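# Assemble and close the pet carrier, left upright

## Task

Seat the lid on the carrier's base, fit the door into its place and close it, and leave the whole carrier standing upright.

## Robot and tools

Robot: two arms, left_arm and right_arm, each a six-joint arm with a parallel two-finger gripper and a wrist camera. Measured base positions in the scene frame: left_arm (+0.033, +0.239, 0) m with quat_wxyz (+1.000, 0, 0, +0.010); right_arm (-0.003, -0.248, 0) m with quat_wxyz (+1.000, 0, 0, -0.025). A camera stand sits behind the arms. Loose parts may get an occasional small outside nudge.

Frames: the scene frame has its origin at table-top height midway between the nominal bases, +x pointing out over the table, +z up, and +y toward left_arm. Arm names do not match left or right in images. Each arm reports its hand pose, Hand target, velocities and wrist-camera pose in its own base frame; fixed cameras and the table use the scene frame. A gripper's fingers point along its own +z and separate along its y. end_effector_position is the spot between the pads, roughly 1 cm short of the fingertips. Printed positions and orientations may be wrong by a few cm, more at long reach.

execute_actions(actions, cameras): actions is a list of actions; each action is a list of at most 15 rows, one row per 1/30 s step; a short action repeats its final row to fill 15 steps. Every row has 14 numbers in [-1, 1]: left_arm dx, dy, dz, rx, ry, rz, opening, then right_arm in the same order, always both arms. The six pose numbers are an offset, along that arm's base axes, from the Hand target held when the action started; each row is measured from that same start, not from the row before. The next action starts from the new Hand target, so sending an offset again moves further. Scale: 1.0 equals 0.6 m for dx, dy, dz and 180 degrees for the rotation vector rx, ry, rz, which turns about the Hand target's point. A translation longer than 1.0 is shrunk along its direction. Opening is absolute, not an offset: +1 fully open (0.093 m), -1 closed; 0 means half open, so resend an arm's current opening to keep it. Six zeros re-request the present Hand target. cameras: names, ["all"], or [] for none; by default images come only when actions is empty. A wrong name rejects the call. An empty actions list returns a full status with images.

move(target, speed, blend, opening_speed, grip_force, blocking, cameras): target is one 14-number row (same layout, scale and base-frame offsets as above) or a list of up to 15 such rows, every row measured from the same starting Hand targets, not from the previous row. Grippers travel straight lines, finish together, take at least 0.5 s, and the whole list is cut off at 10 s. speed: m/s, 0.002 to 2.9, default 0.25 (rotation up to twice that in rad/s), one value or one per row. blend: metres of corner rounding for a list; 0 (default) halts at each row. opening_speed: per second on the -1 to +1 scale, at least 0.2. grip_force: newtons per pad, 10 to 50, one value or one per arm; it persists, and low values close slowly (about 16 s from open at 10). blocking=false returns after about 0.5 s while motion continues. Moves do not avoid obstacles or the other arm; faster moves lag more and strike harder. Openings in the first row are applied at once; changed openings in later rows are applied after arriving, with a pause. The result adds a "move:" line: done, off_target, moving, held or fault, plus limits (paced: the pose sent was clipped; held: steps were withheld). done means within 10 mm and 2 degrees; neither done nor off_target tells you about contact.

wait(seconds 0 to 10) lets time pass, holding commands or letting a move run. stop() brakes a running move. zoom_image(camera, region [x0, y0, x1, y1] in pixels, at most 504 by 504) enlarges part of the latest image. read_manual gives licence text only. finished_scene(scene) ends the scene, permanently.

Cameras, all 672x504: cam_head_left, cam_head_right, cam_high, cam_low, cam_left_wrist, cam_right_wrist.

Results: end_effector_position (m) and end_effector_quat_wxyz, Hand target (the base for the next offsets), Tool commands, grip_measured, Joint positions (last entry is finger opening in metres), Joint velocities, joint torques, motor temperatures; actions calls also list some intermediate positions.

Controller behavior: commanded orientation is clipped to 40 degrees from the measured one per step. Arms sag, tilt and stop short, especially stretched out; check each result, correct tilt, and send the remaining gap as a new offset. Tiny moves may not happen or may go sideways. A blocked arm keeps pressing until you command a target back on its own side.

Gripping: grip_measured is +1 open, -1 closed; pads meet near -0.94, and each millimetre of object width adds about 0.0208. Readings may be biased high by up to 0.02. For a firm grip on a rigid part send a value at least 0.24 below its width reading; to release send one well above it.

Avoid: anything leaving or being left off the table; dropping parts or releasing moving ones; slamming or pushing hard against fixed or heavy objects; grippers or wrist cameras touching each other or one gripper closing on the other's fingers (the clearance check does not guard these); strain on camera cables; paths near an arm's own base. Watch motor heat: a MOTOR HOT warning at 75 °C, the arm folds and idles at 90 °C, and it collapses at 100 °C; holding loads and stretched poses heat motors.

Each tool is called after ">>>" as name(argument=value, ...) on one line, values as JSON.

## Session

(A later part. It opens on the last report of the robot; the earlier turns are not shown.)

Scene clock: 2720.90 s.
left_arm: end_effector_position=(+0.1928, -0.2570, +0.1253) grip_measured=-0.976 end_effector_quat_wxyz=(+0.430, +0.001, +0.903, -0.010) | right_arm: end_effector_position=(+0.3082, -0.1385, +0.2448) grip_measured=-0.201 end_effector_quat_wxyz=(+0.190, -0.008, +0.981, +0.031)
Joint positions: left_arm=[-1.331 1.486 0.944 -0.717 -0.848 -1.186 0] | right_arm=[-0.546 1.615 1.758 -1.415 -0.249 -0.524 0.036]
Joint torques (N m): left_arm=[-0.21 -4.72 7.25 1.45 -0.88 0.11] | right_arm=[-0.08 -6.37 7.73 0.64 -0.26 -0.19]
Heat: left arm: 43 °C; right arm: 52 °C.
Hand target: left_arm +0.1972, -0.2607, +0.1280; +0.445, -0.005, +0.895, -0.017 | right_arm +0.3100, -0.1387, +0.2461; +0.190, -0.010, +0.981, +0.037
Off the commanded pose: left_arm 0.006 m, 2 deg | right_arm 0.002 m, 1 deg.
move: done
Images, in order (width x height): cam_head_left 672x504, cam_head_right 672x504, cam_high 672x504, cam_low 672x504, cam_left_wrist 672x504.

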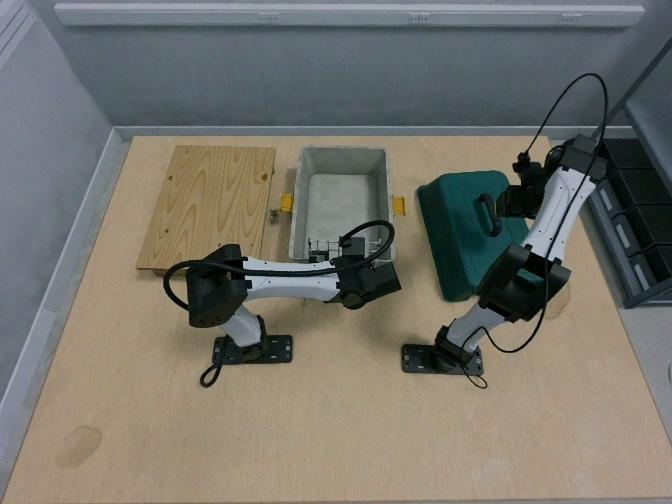

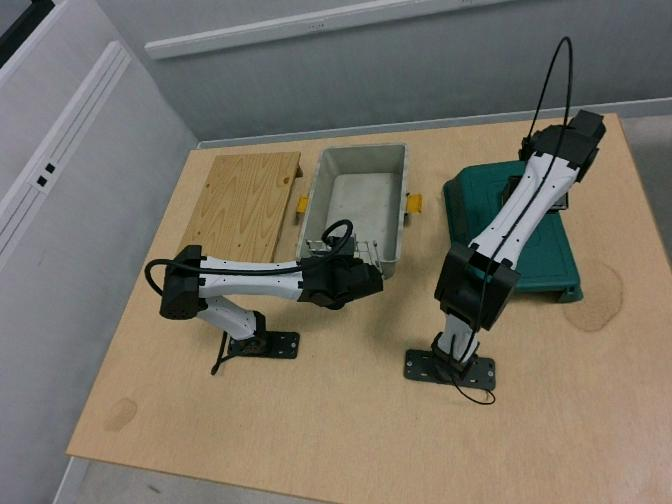

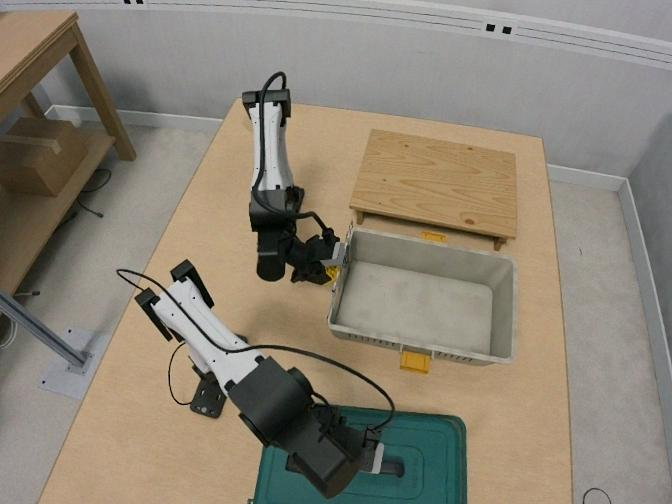

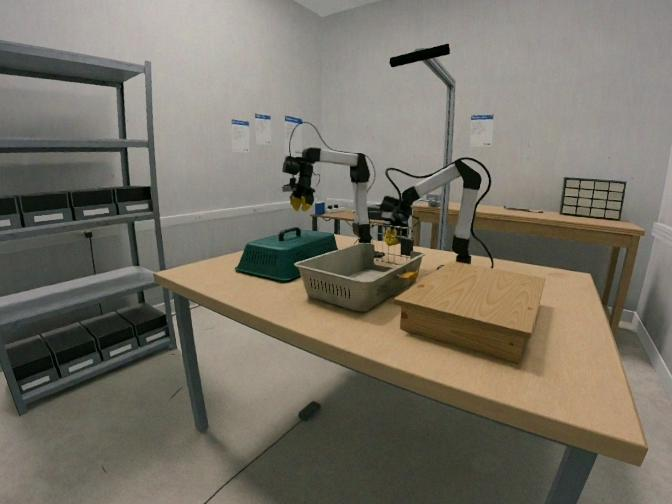

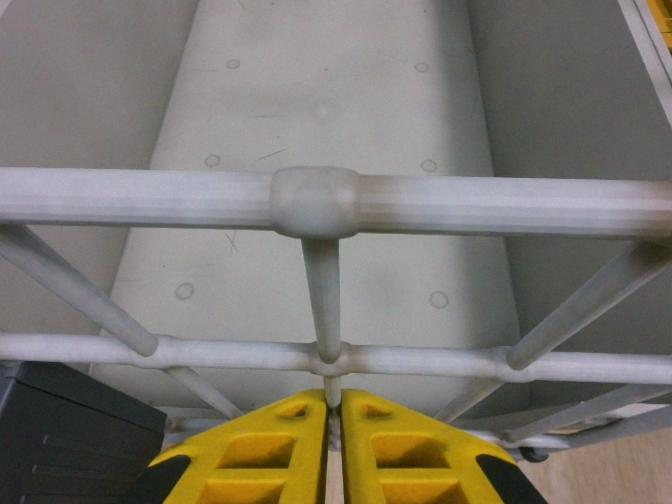

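>>> move(target=[[0.001,-0.001,-0.02,0.0,0.0,0.0,-1, 0.0,0.0,0,0.0,0.0,0.0,-0.2]], speed=0.04, cameras=["cam_head_left","cam_head_right","cam_left_wrist","cam_high","cam_low"])

>>> zoom_image(camera="cam_head_left", region=[280, 220, 410, 320])

>>> zoom_image(camera="cam_low", region=[360, 200, 460, 290])

>>> zoom_image(camera="cam_head_right", region=[360, 240, 400, 290])

Scene clock: 2736.03 s.
left_arm: end_effector_position=(+0.1952, -0.2586, +0.1226) grip_measured=-0.976 end_effector_quat_wxyz=(+0.440, -0.002, +0.898, -0.016) | right_arm: end_effector_position=(+0.3082, -0.1385, +0.2448) grip_measured=-0.201 end_effector_quat_wxyz=(+0.190, -0.008, +0.981, +0.031)
Joint positions: left_arm=[-1.331 1.489 0.922 -0.668 -0.865 -1.18 0] | right_arm=[-0.546 1.615 1.758 -1.415 -0.249 -0.524 0.036]
Joint torques (N m): left_arm=[-0.05 -3.38 6.08 1.58 -0.69 0.07] | right_arm=[-0.08 -6.39 7.73 0.64 -0.26 -0.19]
Heat: left arm: 43 °C; right arm: 52 °C.
Hand target: left_arm +0.1978, -0.2613, +0.1161; +0.445, -0.005, +0.895, -0.017 | right_arm +0.3100, -0.1387, +0.2461; +0.190, -0.010, +0.981, +0.037
Off the commanded pose: left_arm 0.008 m, 1 deg | right_arm 0.002 m, 1 deg.
move: done
Images, in order (width x height): cam_head_left 672x504, cam_head_right 672x504, cam_high 672x504, cam_low 672x504, cam_left_wrist 672x504.

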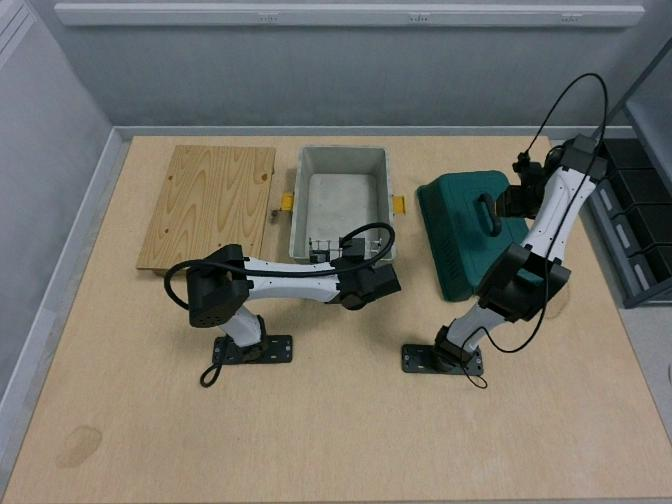

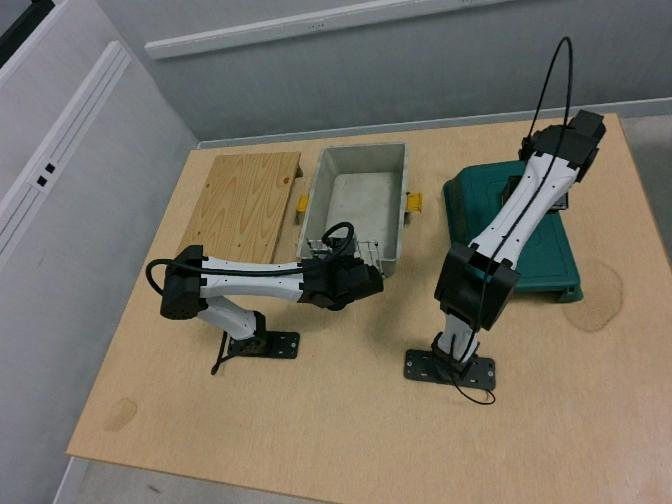

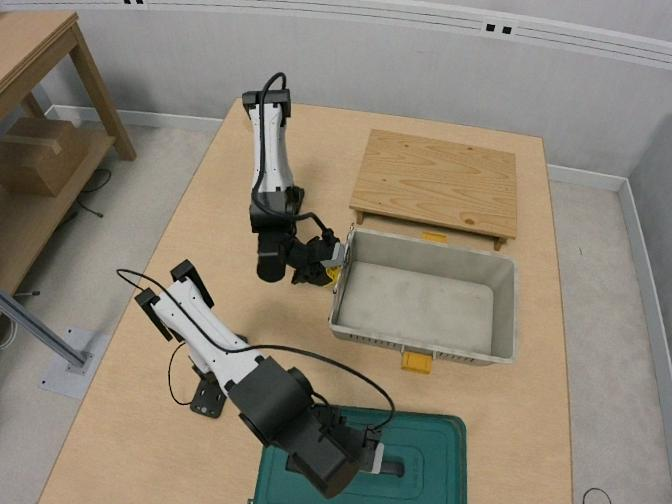

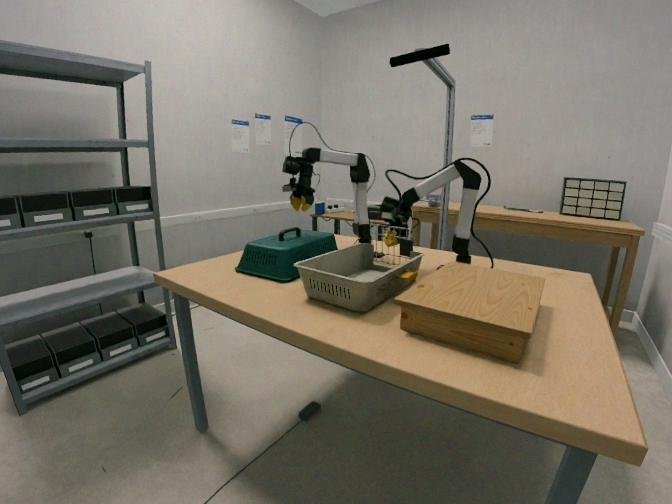

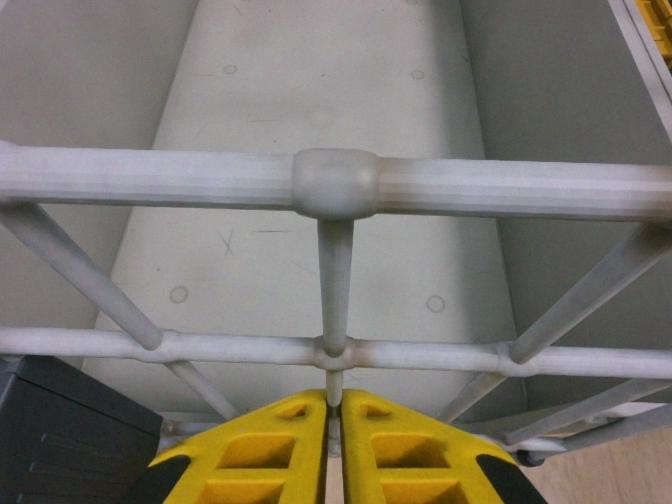

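Scaled by 3.877 from the camera's 672x504 image, which has a finer 960x720 frame.

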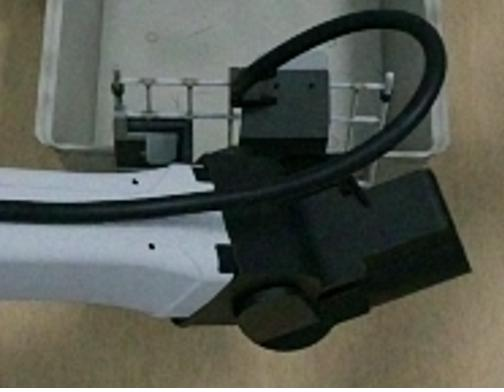

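Scaled by 5.040 from the camera's 672x504 image, which has a finer 960x720 frame.

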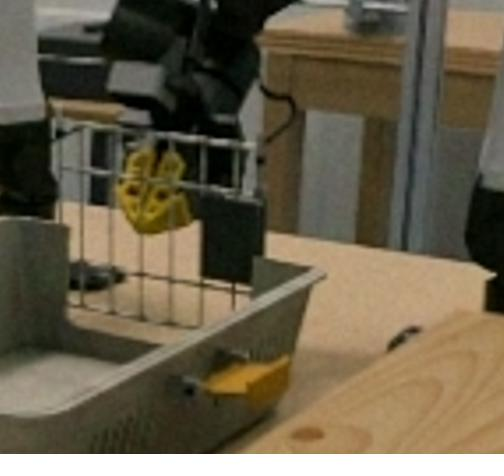

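Scaled by 10.080 from the camera's 672x504 image, which has a finer 960x720 frame.

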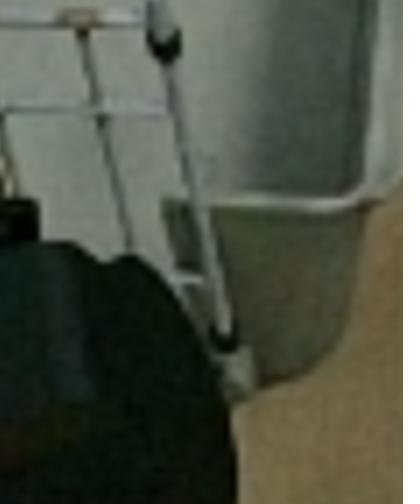

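>>> zoom_image(camera="cam_high", region=[320, 220, 370, 350])

>>> zoom_image(camera="cam_low", region=[365, 235, 415, 280])

>>> zoom_image(camera="cam_head_right", region=[365, 260, 390, 285])

>>> zoom_image(camera="cam_left_wrist", region=[120, 370, 300, 504])

>>> zoom_image(camera="cam_left_wrist", region=[440, 370, 672, 504])

Scaled by 3.877 from the camera's 672x504 image, which has a finer 960x720 frame.

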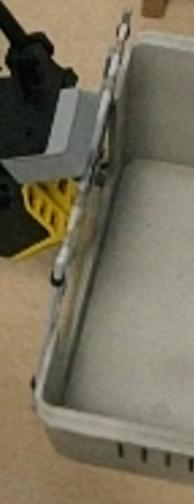

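Scaled by 10.080 from the camera's 672x504 image, which has a finer 960x720 frame.

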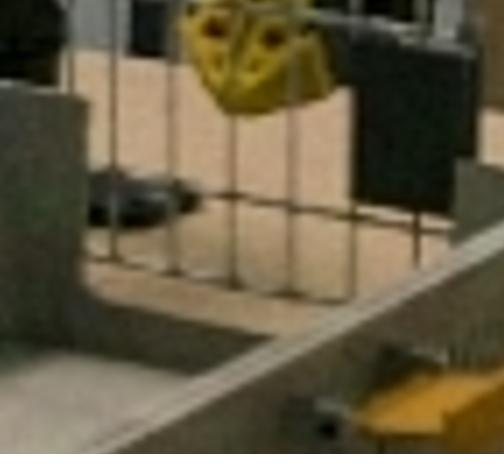

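Scaled by 20.160 from the camera's 672x504 image, which has a finer 960x720 frame.

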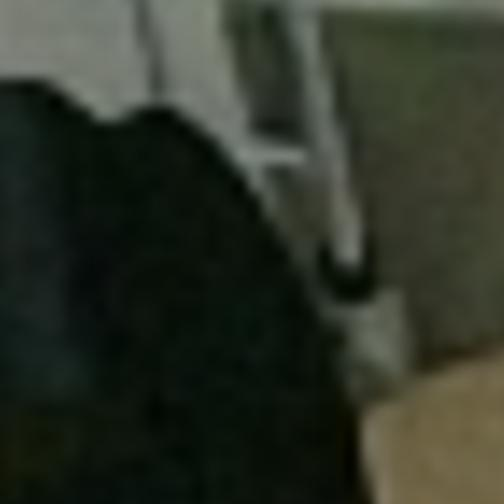

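Scaled by 2.800 from the camera's 672x504 image, which has a finer 960x720 frame.

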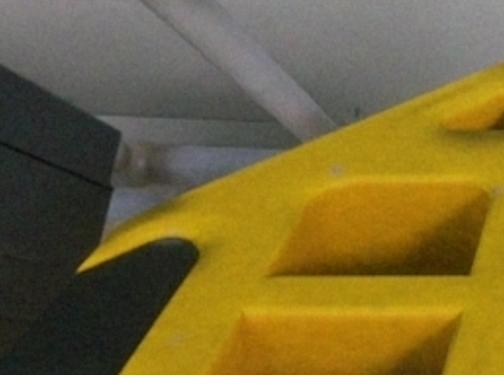

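Scaled by 2.172 from the camera's 672x504 image, which has a finer 960x720 frame.

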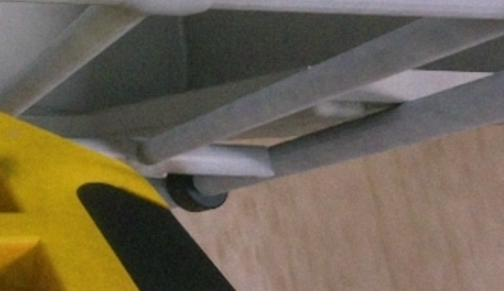

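>>> move(target=[[0.0,-0.006,-0.006,0.004,0.0,0.0,-1, 0.0,0.0,0,0.0,0.0,0.0,-0.2],[-0.005,-0.006,-0.006,0.004,0.0,0.0,-1, 0.0,0.0,0,0.0,0.0,0.0,-0.2],[0.006,-0.006,-0.006,0.004,0.0,0.0,-1, 0.0,0.0,0,0.0,0.0,0.0,-0.2]], speed=0.03, cameras=["cam_head_left","cam_head_right","cam_left_wrist","cam_high","cam_low"])

>>> zoom_image(camera="cam_head_left", region=[280, 220, 410, 320])

>>> zoom_image(camera="cam_low", region=[360, 200, 460, 290])

>>> zoom_image(camera="cam_head_right", region=[365, 260, 390, 285])

Scene clock: 2770.90 s.
left_arm: end_effector_position=(+0.1973, -0.2598, +0.1218) grip_measured=-0.976 end_effector_quat_wxyz=(+0.454, +0.002, +0.891, -0.006) | right_arm: end_effector_position=(+0.3082, -0.1385, +0.2448) grip_measured=-0.201 end_effector_quat_wxyz=(+0.190, -0.008, +0.981, +0.031)
Joint positions: left_arm=[-1.339 1.511 0.922 -0.656 -0.903 -1.176 0] | right_arm=[-0.546 1.615 1.758 -1.415 -0.249 -0.524 0.036]
Joint torques (N m): left_arm=[1.58 -3.11 7.09 1.56 -0.25 0.13] | right_arm=[-0.08 -6.37 7.73 0.64 -0.26 -0.2]
Motor temperatures (°C): left_arm=[28 37 41 31 30 27 27] | right_arm=[27 46 52 25 24 27 24]
Heat: left arm: 41 °C; right arm: 52 °C.
Hand target: left_arm +0.2015, -0.2649, +0.1124; +0.445, -0.002, +0.895, -0.011 | right_arm +0.3100, -0.1387, +0.2461; +0.190, -0.010, +0.981, +0.037
Off the commanded pose: left_arm 0.011 m, 1 deg | right_arm 0.002 m, 1 deg.
move: off_target (left_arm)
Images, in order (width x height): cam_head_left 672x504, cam_head_right 672x504, cam_high 672x504, cam_low 672x504, cam_left_wrist 672x504.

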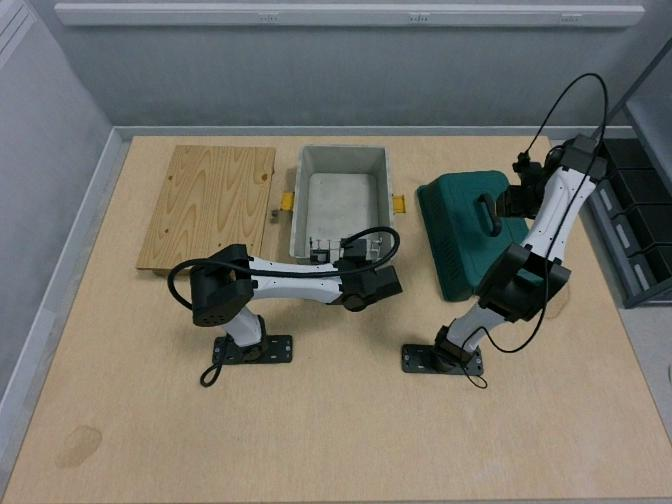

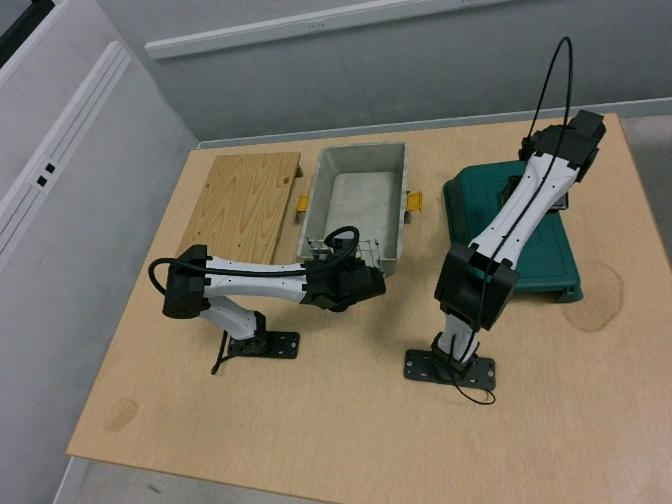

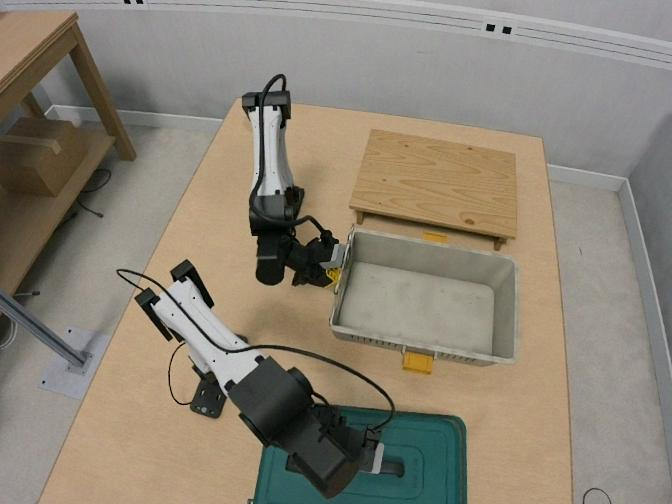

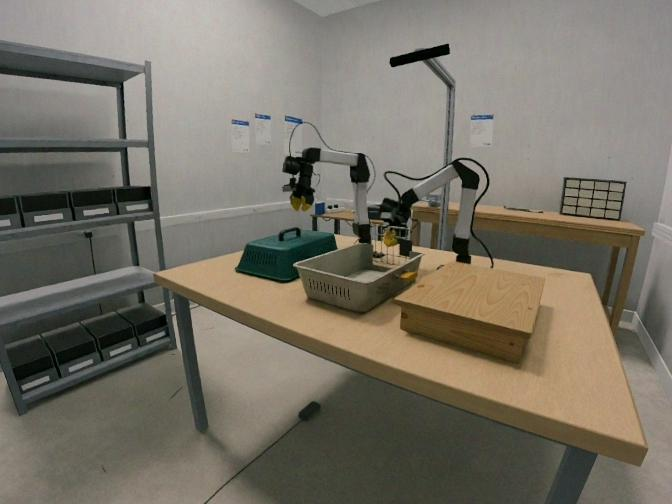

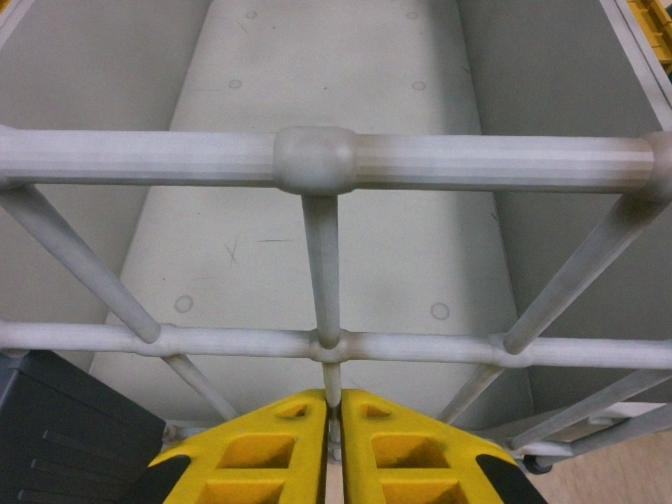

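Scaled by 3.877 from the camera's 672x504 image, which has a finer 960x720 frame.

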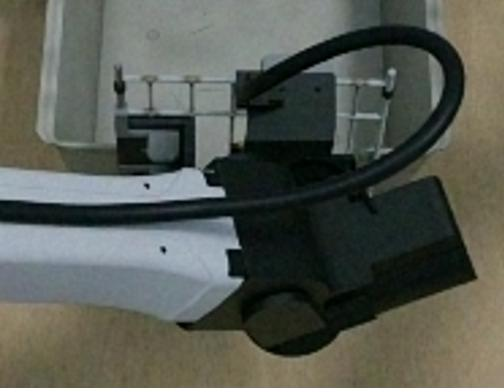

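Scaled by 5.040 from the camera's 672x504 image, which has a finer 960x720 frame.

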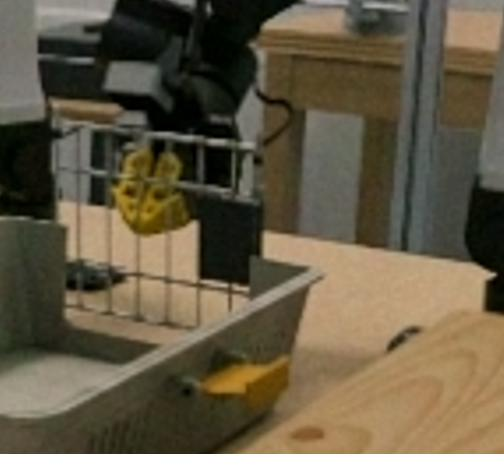

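Scaled by 20.160 from the camera's 672x504 image, which has a finer 960x720 frame.

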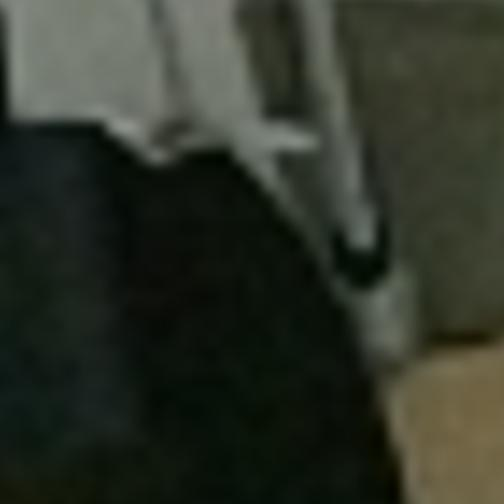

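>>> move(target=[[0,0,0,0,0,0,-1, 0.04,0.45,0.0,0.0,0.0,0.0,0.1]], speed=0.2, cameras=["cam_right_wrist","cam_head_left"])

Scene clock: 2797.37 s.
left_arm: end_effector_position=(+0.1973, -0.2598, +0.1218) grip_measured=-0.976 end_effector_quat_wxyz=(+0.454, +0.002, +0.891, -0.006) | right_arm: end_effector_position=(+0.3320, +0.1314, +0.2444) grip_measured=+0.098 end_effector_quat_wxyz=(+0.189, -0.014, +0.981, +0.042)
Joint positions: left_arm=[-1.339 1.511 0.922 -0.656 -0.903 -1.176 0] | right_arm=[0.408 1.613 1.744 -1.317 0.066 0.366 0.05]
Joint torques (N m): left_arm=[1.58 -3.11 7.1 1.56 -0.25 0.17] | right_arm=[0.54 -6.71 7.94 0.82 0.16 -0.01]
Heat: left arm: 41 °C; right arm: 52 °C.
Hand target: left_arm +0.2015, -0.2649, +0.1124; +0.445, -0.002, +0.895, -0.011 | right_arm +0.3341, +0.1313, +0.2462; +0.190, -0.010, +0.981, +0.037
Off the commanded pose: left_arm 0.011 m, 1 deg | right_arm 0.003 m, 1 deg.
move: off_target (left_arm)
Images, in order (width x height): cam_head_left 672x504, cam_right_wrist 672x504.

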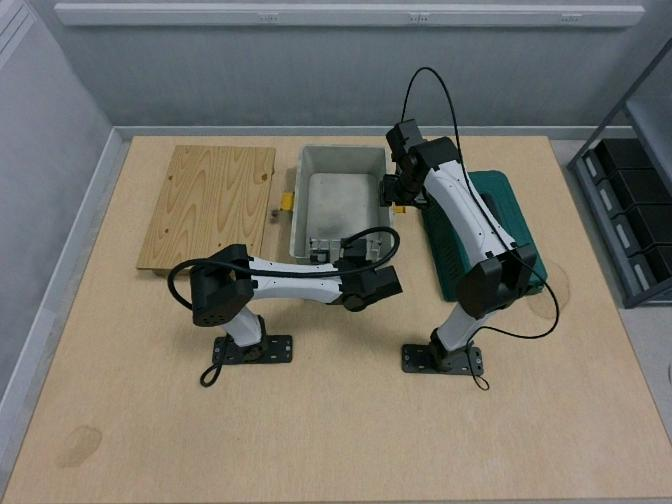

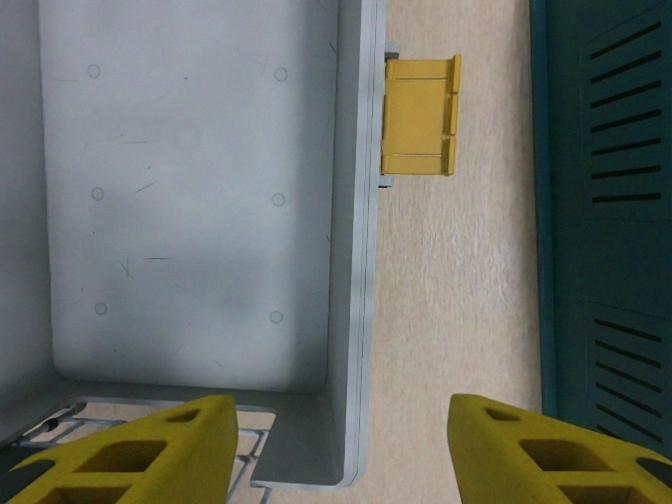

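>>> move(target=[[0,0,0,0,0,0,-1, 0.02,0.002,-0.12,0.0,0.0,0.0,0.1],[0,0,0,0,0,0,-1, 0.02,0.002,-0.248,0.0,0.0,0.0,0.1]], speed=0.12, cameras=["cam_right_wrist","cam_head_left"])

>>> move(target=[[0,0,0,0,0,0,-1, 0,0,0,0.0,0.0,0.0,-1]], opening_speed=0.6, cameras=["cam_right_wrist"])

Scene clock: 2808.03 s.
left_arm: end_effector_position=(+0.1973, -0.2598, +0.1218) grip_measured=-0.976 end_effector_quat_wxyz=(+0.454, +0.002, +0.891, -0.006) | right_arm: end_effector_position=(+0.3454, +0.1371, +0.1039) grip_measured=+0.098 end_effector_quat_wxyz=(+0.194, -0.013, +0.980, +0.044)
Joint positions: left_arm=[-1.339 1.511 0.922 -0.656 -0.903 -1.176 0] | right_arm=[0.408 1.612 1.172 -0.735 0.067 0.367 0.05]
Joint torques (N m): left_arm=[1.58 -3.11 7.09 1.56 -0.25 0.17] | right_arm=[-0.47 -7.06 5.74 1.01 0.14 -0.14]
Heat: left arm: 41 °C; right arm: 54 °C.
Hand target: left_arm +0.2015, -0.2649, +0.1124; +0.445, -0.002, +0.895, -0.011 | right_arm +0.3460, +0.1325, +0.0973; +0.190, -0.010, +0.981, +0.037
Off the commanded pose: left_arm 0.011 m, 1 deg | right_arm 0.008 m, 1 deg.
move: off_target (left_arm)
Images, in order (width x height): cam_head_left 672x504, cam_right_wrist 672x504.

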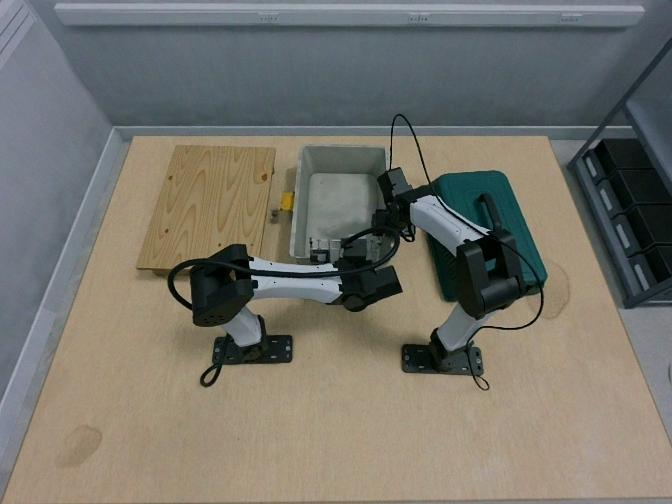

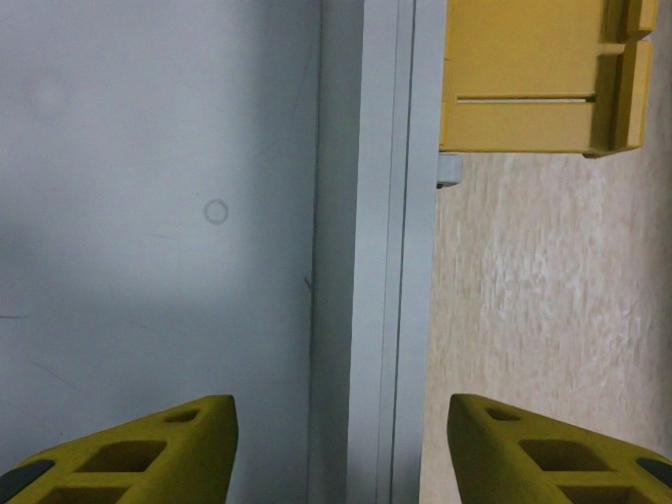

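Scene clock: 2810.27 s.
left_arm: end_effector_position=(+0.1984, -0.2609, +0.1220) grip_measured=-0.976 end_effector_quat_wxyz=(+0.455, +0.000, +0.890, -0.009) | right_arm: end_effector_position=(+0.3484, +0.1348, +0.1042) grip_measured=-0.782 end_effector_quat_wxyz=(+0.196, +0.002, +0.979, +0.051)
Joint positions: left_arm=[-1.336 1.512 0.922 -0.646 -0.903 -1.173 0] | right_arm=[0.394 1.613 1.172 -0.726 0.056 0.387 0.008]
Joint torques (N m): left_arm=[1.31 -3.22 7.09 1.46 -0.24 0.15] | right_arm=[0.72 -7.17 5.79 0.94 0.22 -0.35]
Heat: left arm: 41 °C; right arm: 54 °C.
Hand target: left_arm +0.2014, -0.2649, +0.1124; +0.445, -0.002, +0.895, -0.011 | right_arm +0.3460, +0.1325, +0.0974; +0.190, -0.010, +0.981, +0.037
Off the commanded pose: left_arm 0.011 m, 1 deg | right_arm 0.008 m, 2 deg.
move: off_target (left_arm)
Images, in order (width x height): cam_right_wrist 672x504.

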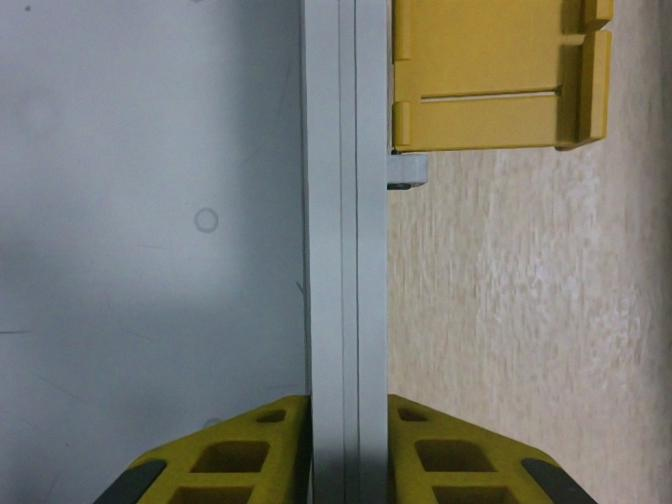

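>>> move(target=[-0.067,-0.033,0,0,0,0,-1, -0.07,-0.035,0.0,0.0,0.0,0.0,-1], speed=0.04, cameras=["cam_right_wrist","cam_head_left","cam_low","cam_left_wrist"])

>>> zoom_image(camera="cam_head_left", region=[280, 200, 430, 310])

Scene clock: 2818.13 s.
left_arm: end_effector_position=(+0.1596, -0.2753, +0.1008) grip_measured=-0.976 end_effector_quat_wxyz=(+0.432, +0.005, +0.902, +0.001) | right_arm: end_effector_position=(+0.3190, +0.1265, +0.1066) grip_measured=-0.830 end_effector_quat_wxyz=(+0.210, +0.016, +0.975, +0.076)
Joint positions: left_arm=[-1.468 1.624 0.987 -0.803 -0.887 -1.394 0] | right_arm=[0.39 1.459 1.015 -0.676 0.026 0.417 0.005]
Joint torques (N m): left_arm=[-1.02 -5.57 10.91 0.54 -0.91 -0.03] | right_arm=[0.01 -7.72 4.81 0.48 0.42 -0.79]
Heat: left arm: 41 °C; right arm: 53 °C.
Hand target: left_arm +0.1613, -0.2847, +0.1125; +0.445, -0.002, +0.895, -0.011 | right_arm +0.3040, +0.1115, +0.0974; +0.190, -0.010, +0.981, +0.037
Off the commanded pose: left_arm 0.015 m, 2 deg | right_arm 0.023 m, 6 deg.
move: off_target (left_arm, right_arm)
Images, in order (width x height): cam_head_left 672x504, cam_low 672x504, cam_left_wrist 672x504, cam_right_wrist 672x504.

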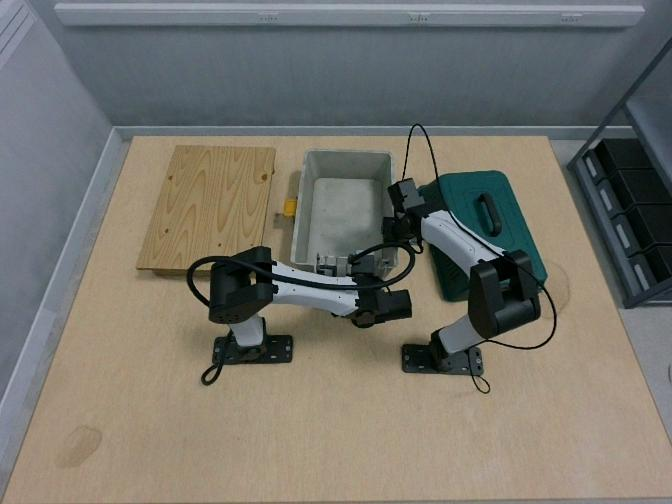

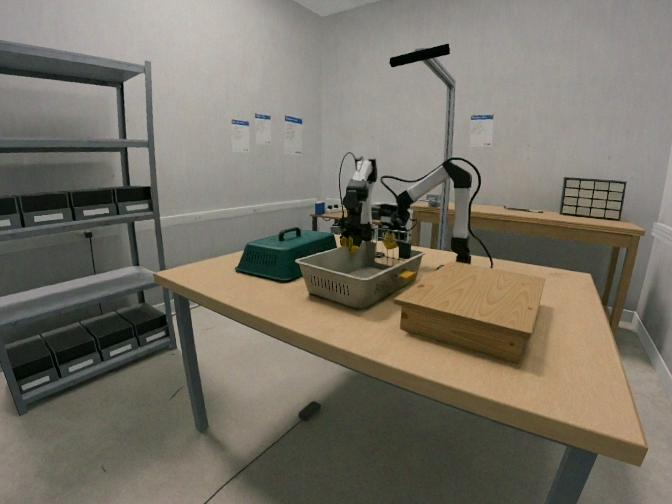

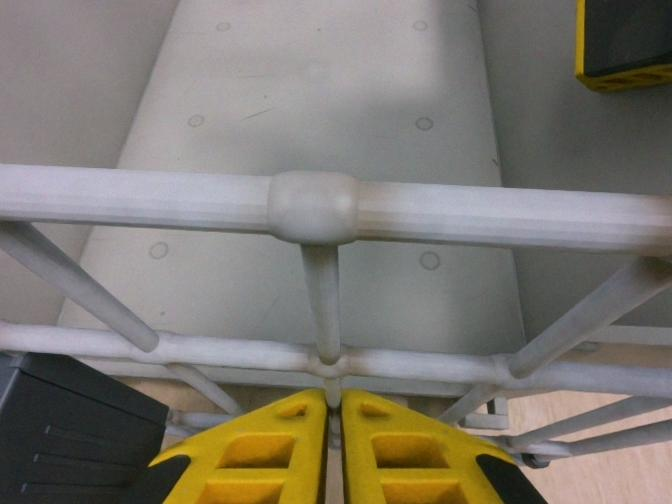

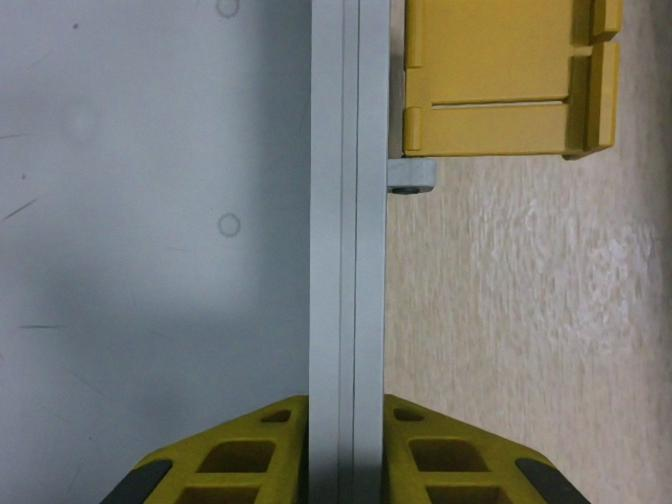

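Scaled by 3.360 from the camera's 672x504 image, which has a finer 960x720 frame.

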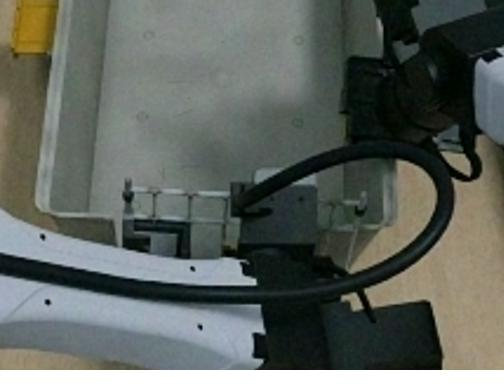

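>>> wait(seconds=0, cameras=["cam_head_right","cam_high","cam_low"])

>>> zoom_image(camera="cam_head_right", region=[340, 220, 410, 300])

>>> zoom_image(camera="cam_high", region=[300, 200, 390, 360])

>>> zoom_image(camera="cam_low", region=[350, 200, 450, 290])

Scene clock: 2829.07 s.
left_arm: end_effector_position=(+0.1596, -0.2752, +0.1008) grip_measured=-0.976 end_effector_quat_wxyz=(+0.432, +0.005, +0.902, +0.001) | right_arm: end_effector_position=(+0.3190, +0.1265, +0.1066) grip_measured=-0.832 end_effector_quat_wxyz=(+0.210, +0.016, +0.975, +0.076)
Joint positions: left_arm=[-1.468 1.624 0.987 -0.803 -0.887 -1.395 0] | right_arm=[0.39 1.459 1.015 -0.676 0.026 0.417 0.005]
Joint torques (N m): left_arm=[-1.03 -5.57 10.91 0.54 -0.91 -0.03] | right_arm=[0.02 -7.72 4.79 0.49 0.42 -0.8]
Heat: left arm: 42 °C; right arm: 52 °C.
Hand target: left_arm +0.1613, -0.2847, +0.1125; +0.445, -0.003, +0.895, -0.011 | right_arm +0.3040, +0.1115, +0.0974; +0.190, -0.010, +0.981, +0.037
Tool commands: left_gripper/opening=-1.0 right_gripper/opening=-1.0
Off the commanded pose: left_arm 0.015 m, 2 deg | right_arm 0.023 m, 6 deg.
Images, in order (width x height): cam_head_right 672x504, cam_high 672x504, cam_low 672x504.

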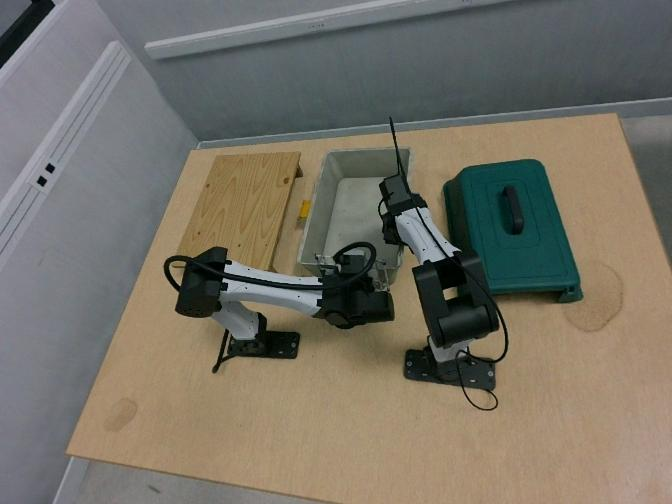

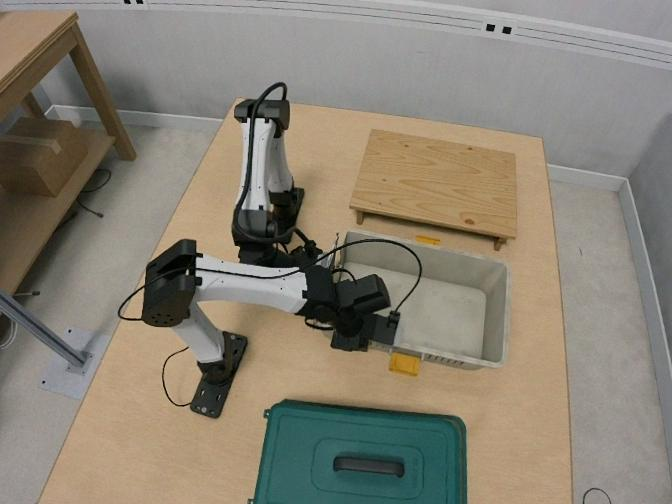

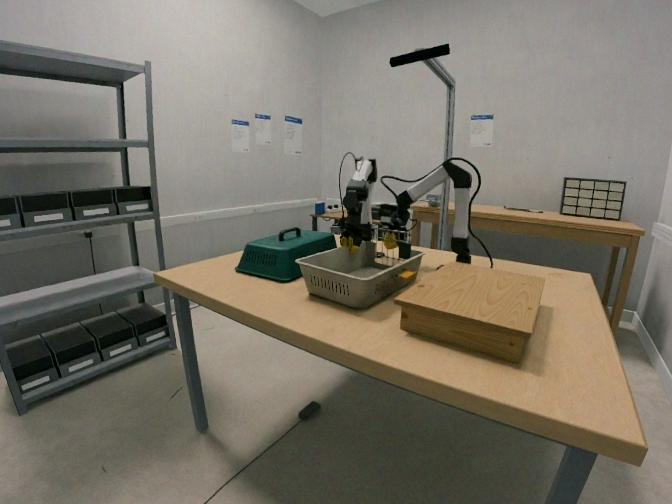

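Scaled by 6.300 from the camera's 672x504 image, which has a finer 960x720 frame.

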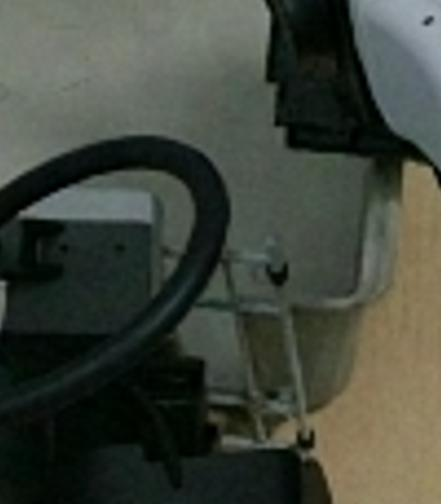

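Scaled by 3.150 from the camera's 672x504 image, which has a finer 960x720 frame.

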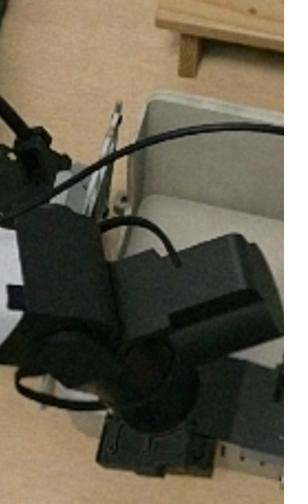

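Scaled by 5.040 from the camera's 672x504 image, which has a finer 960x720 frame.

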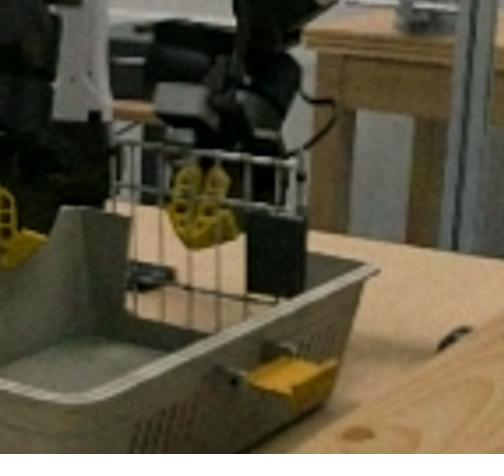

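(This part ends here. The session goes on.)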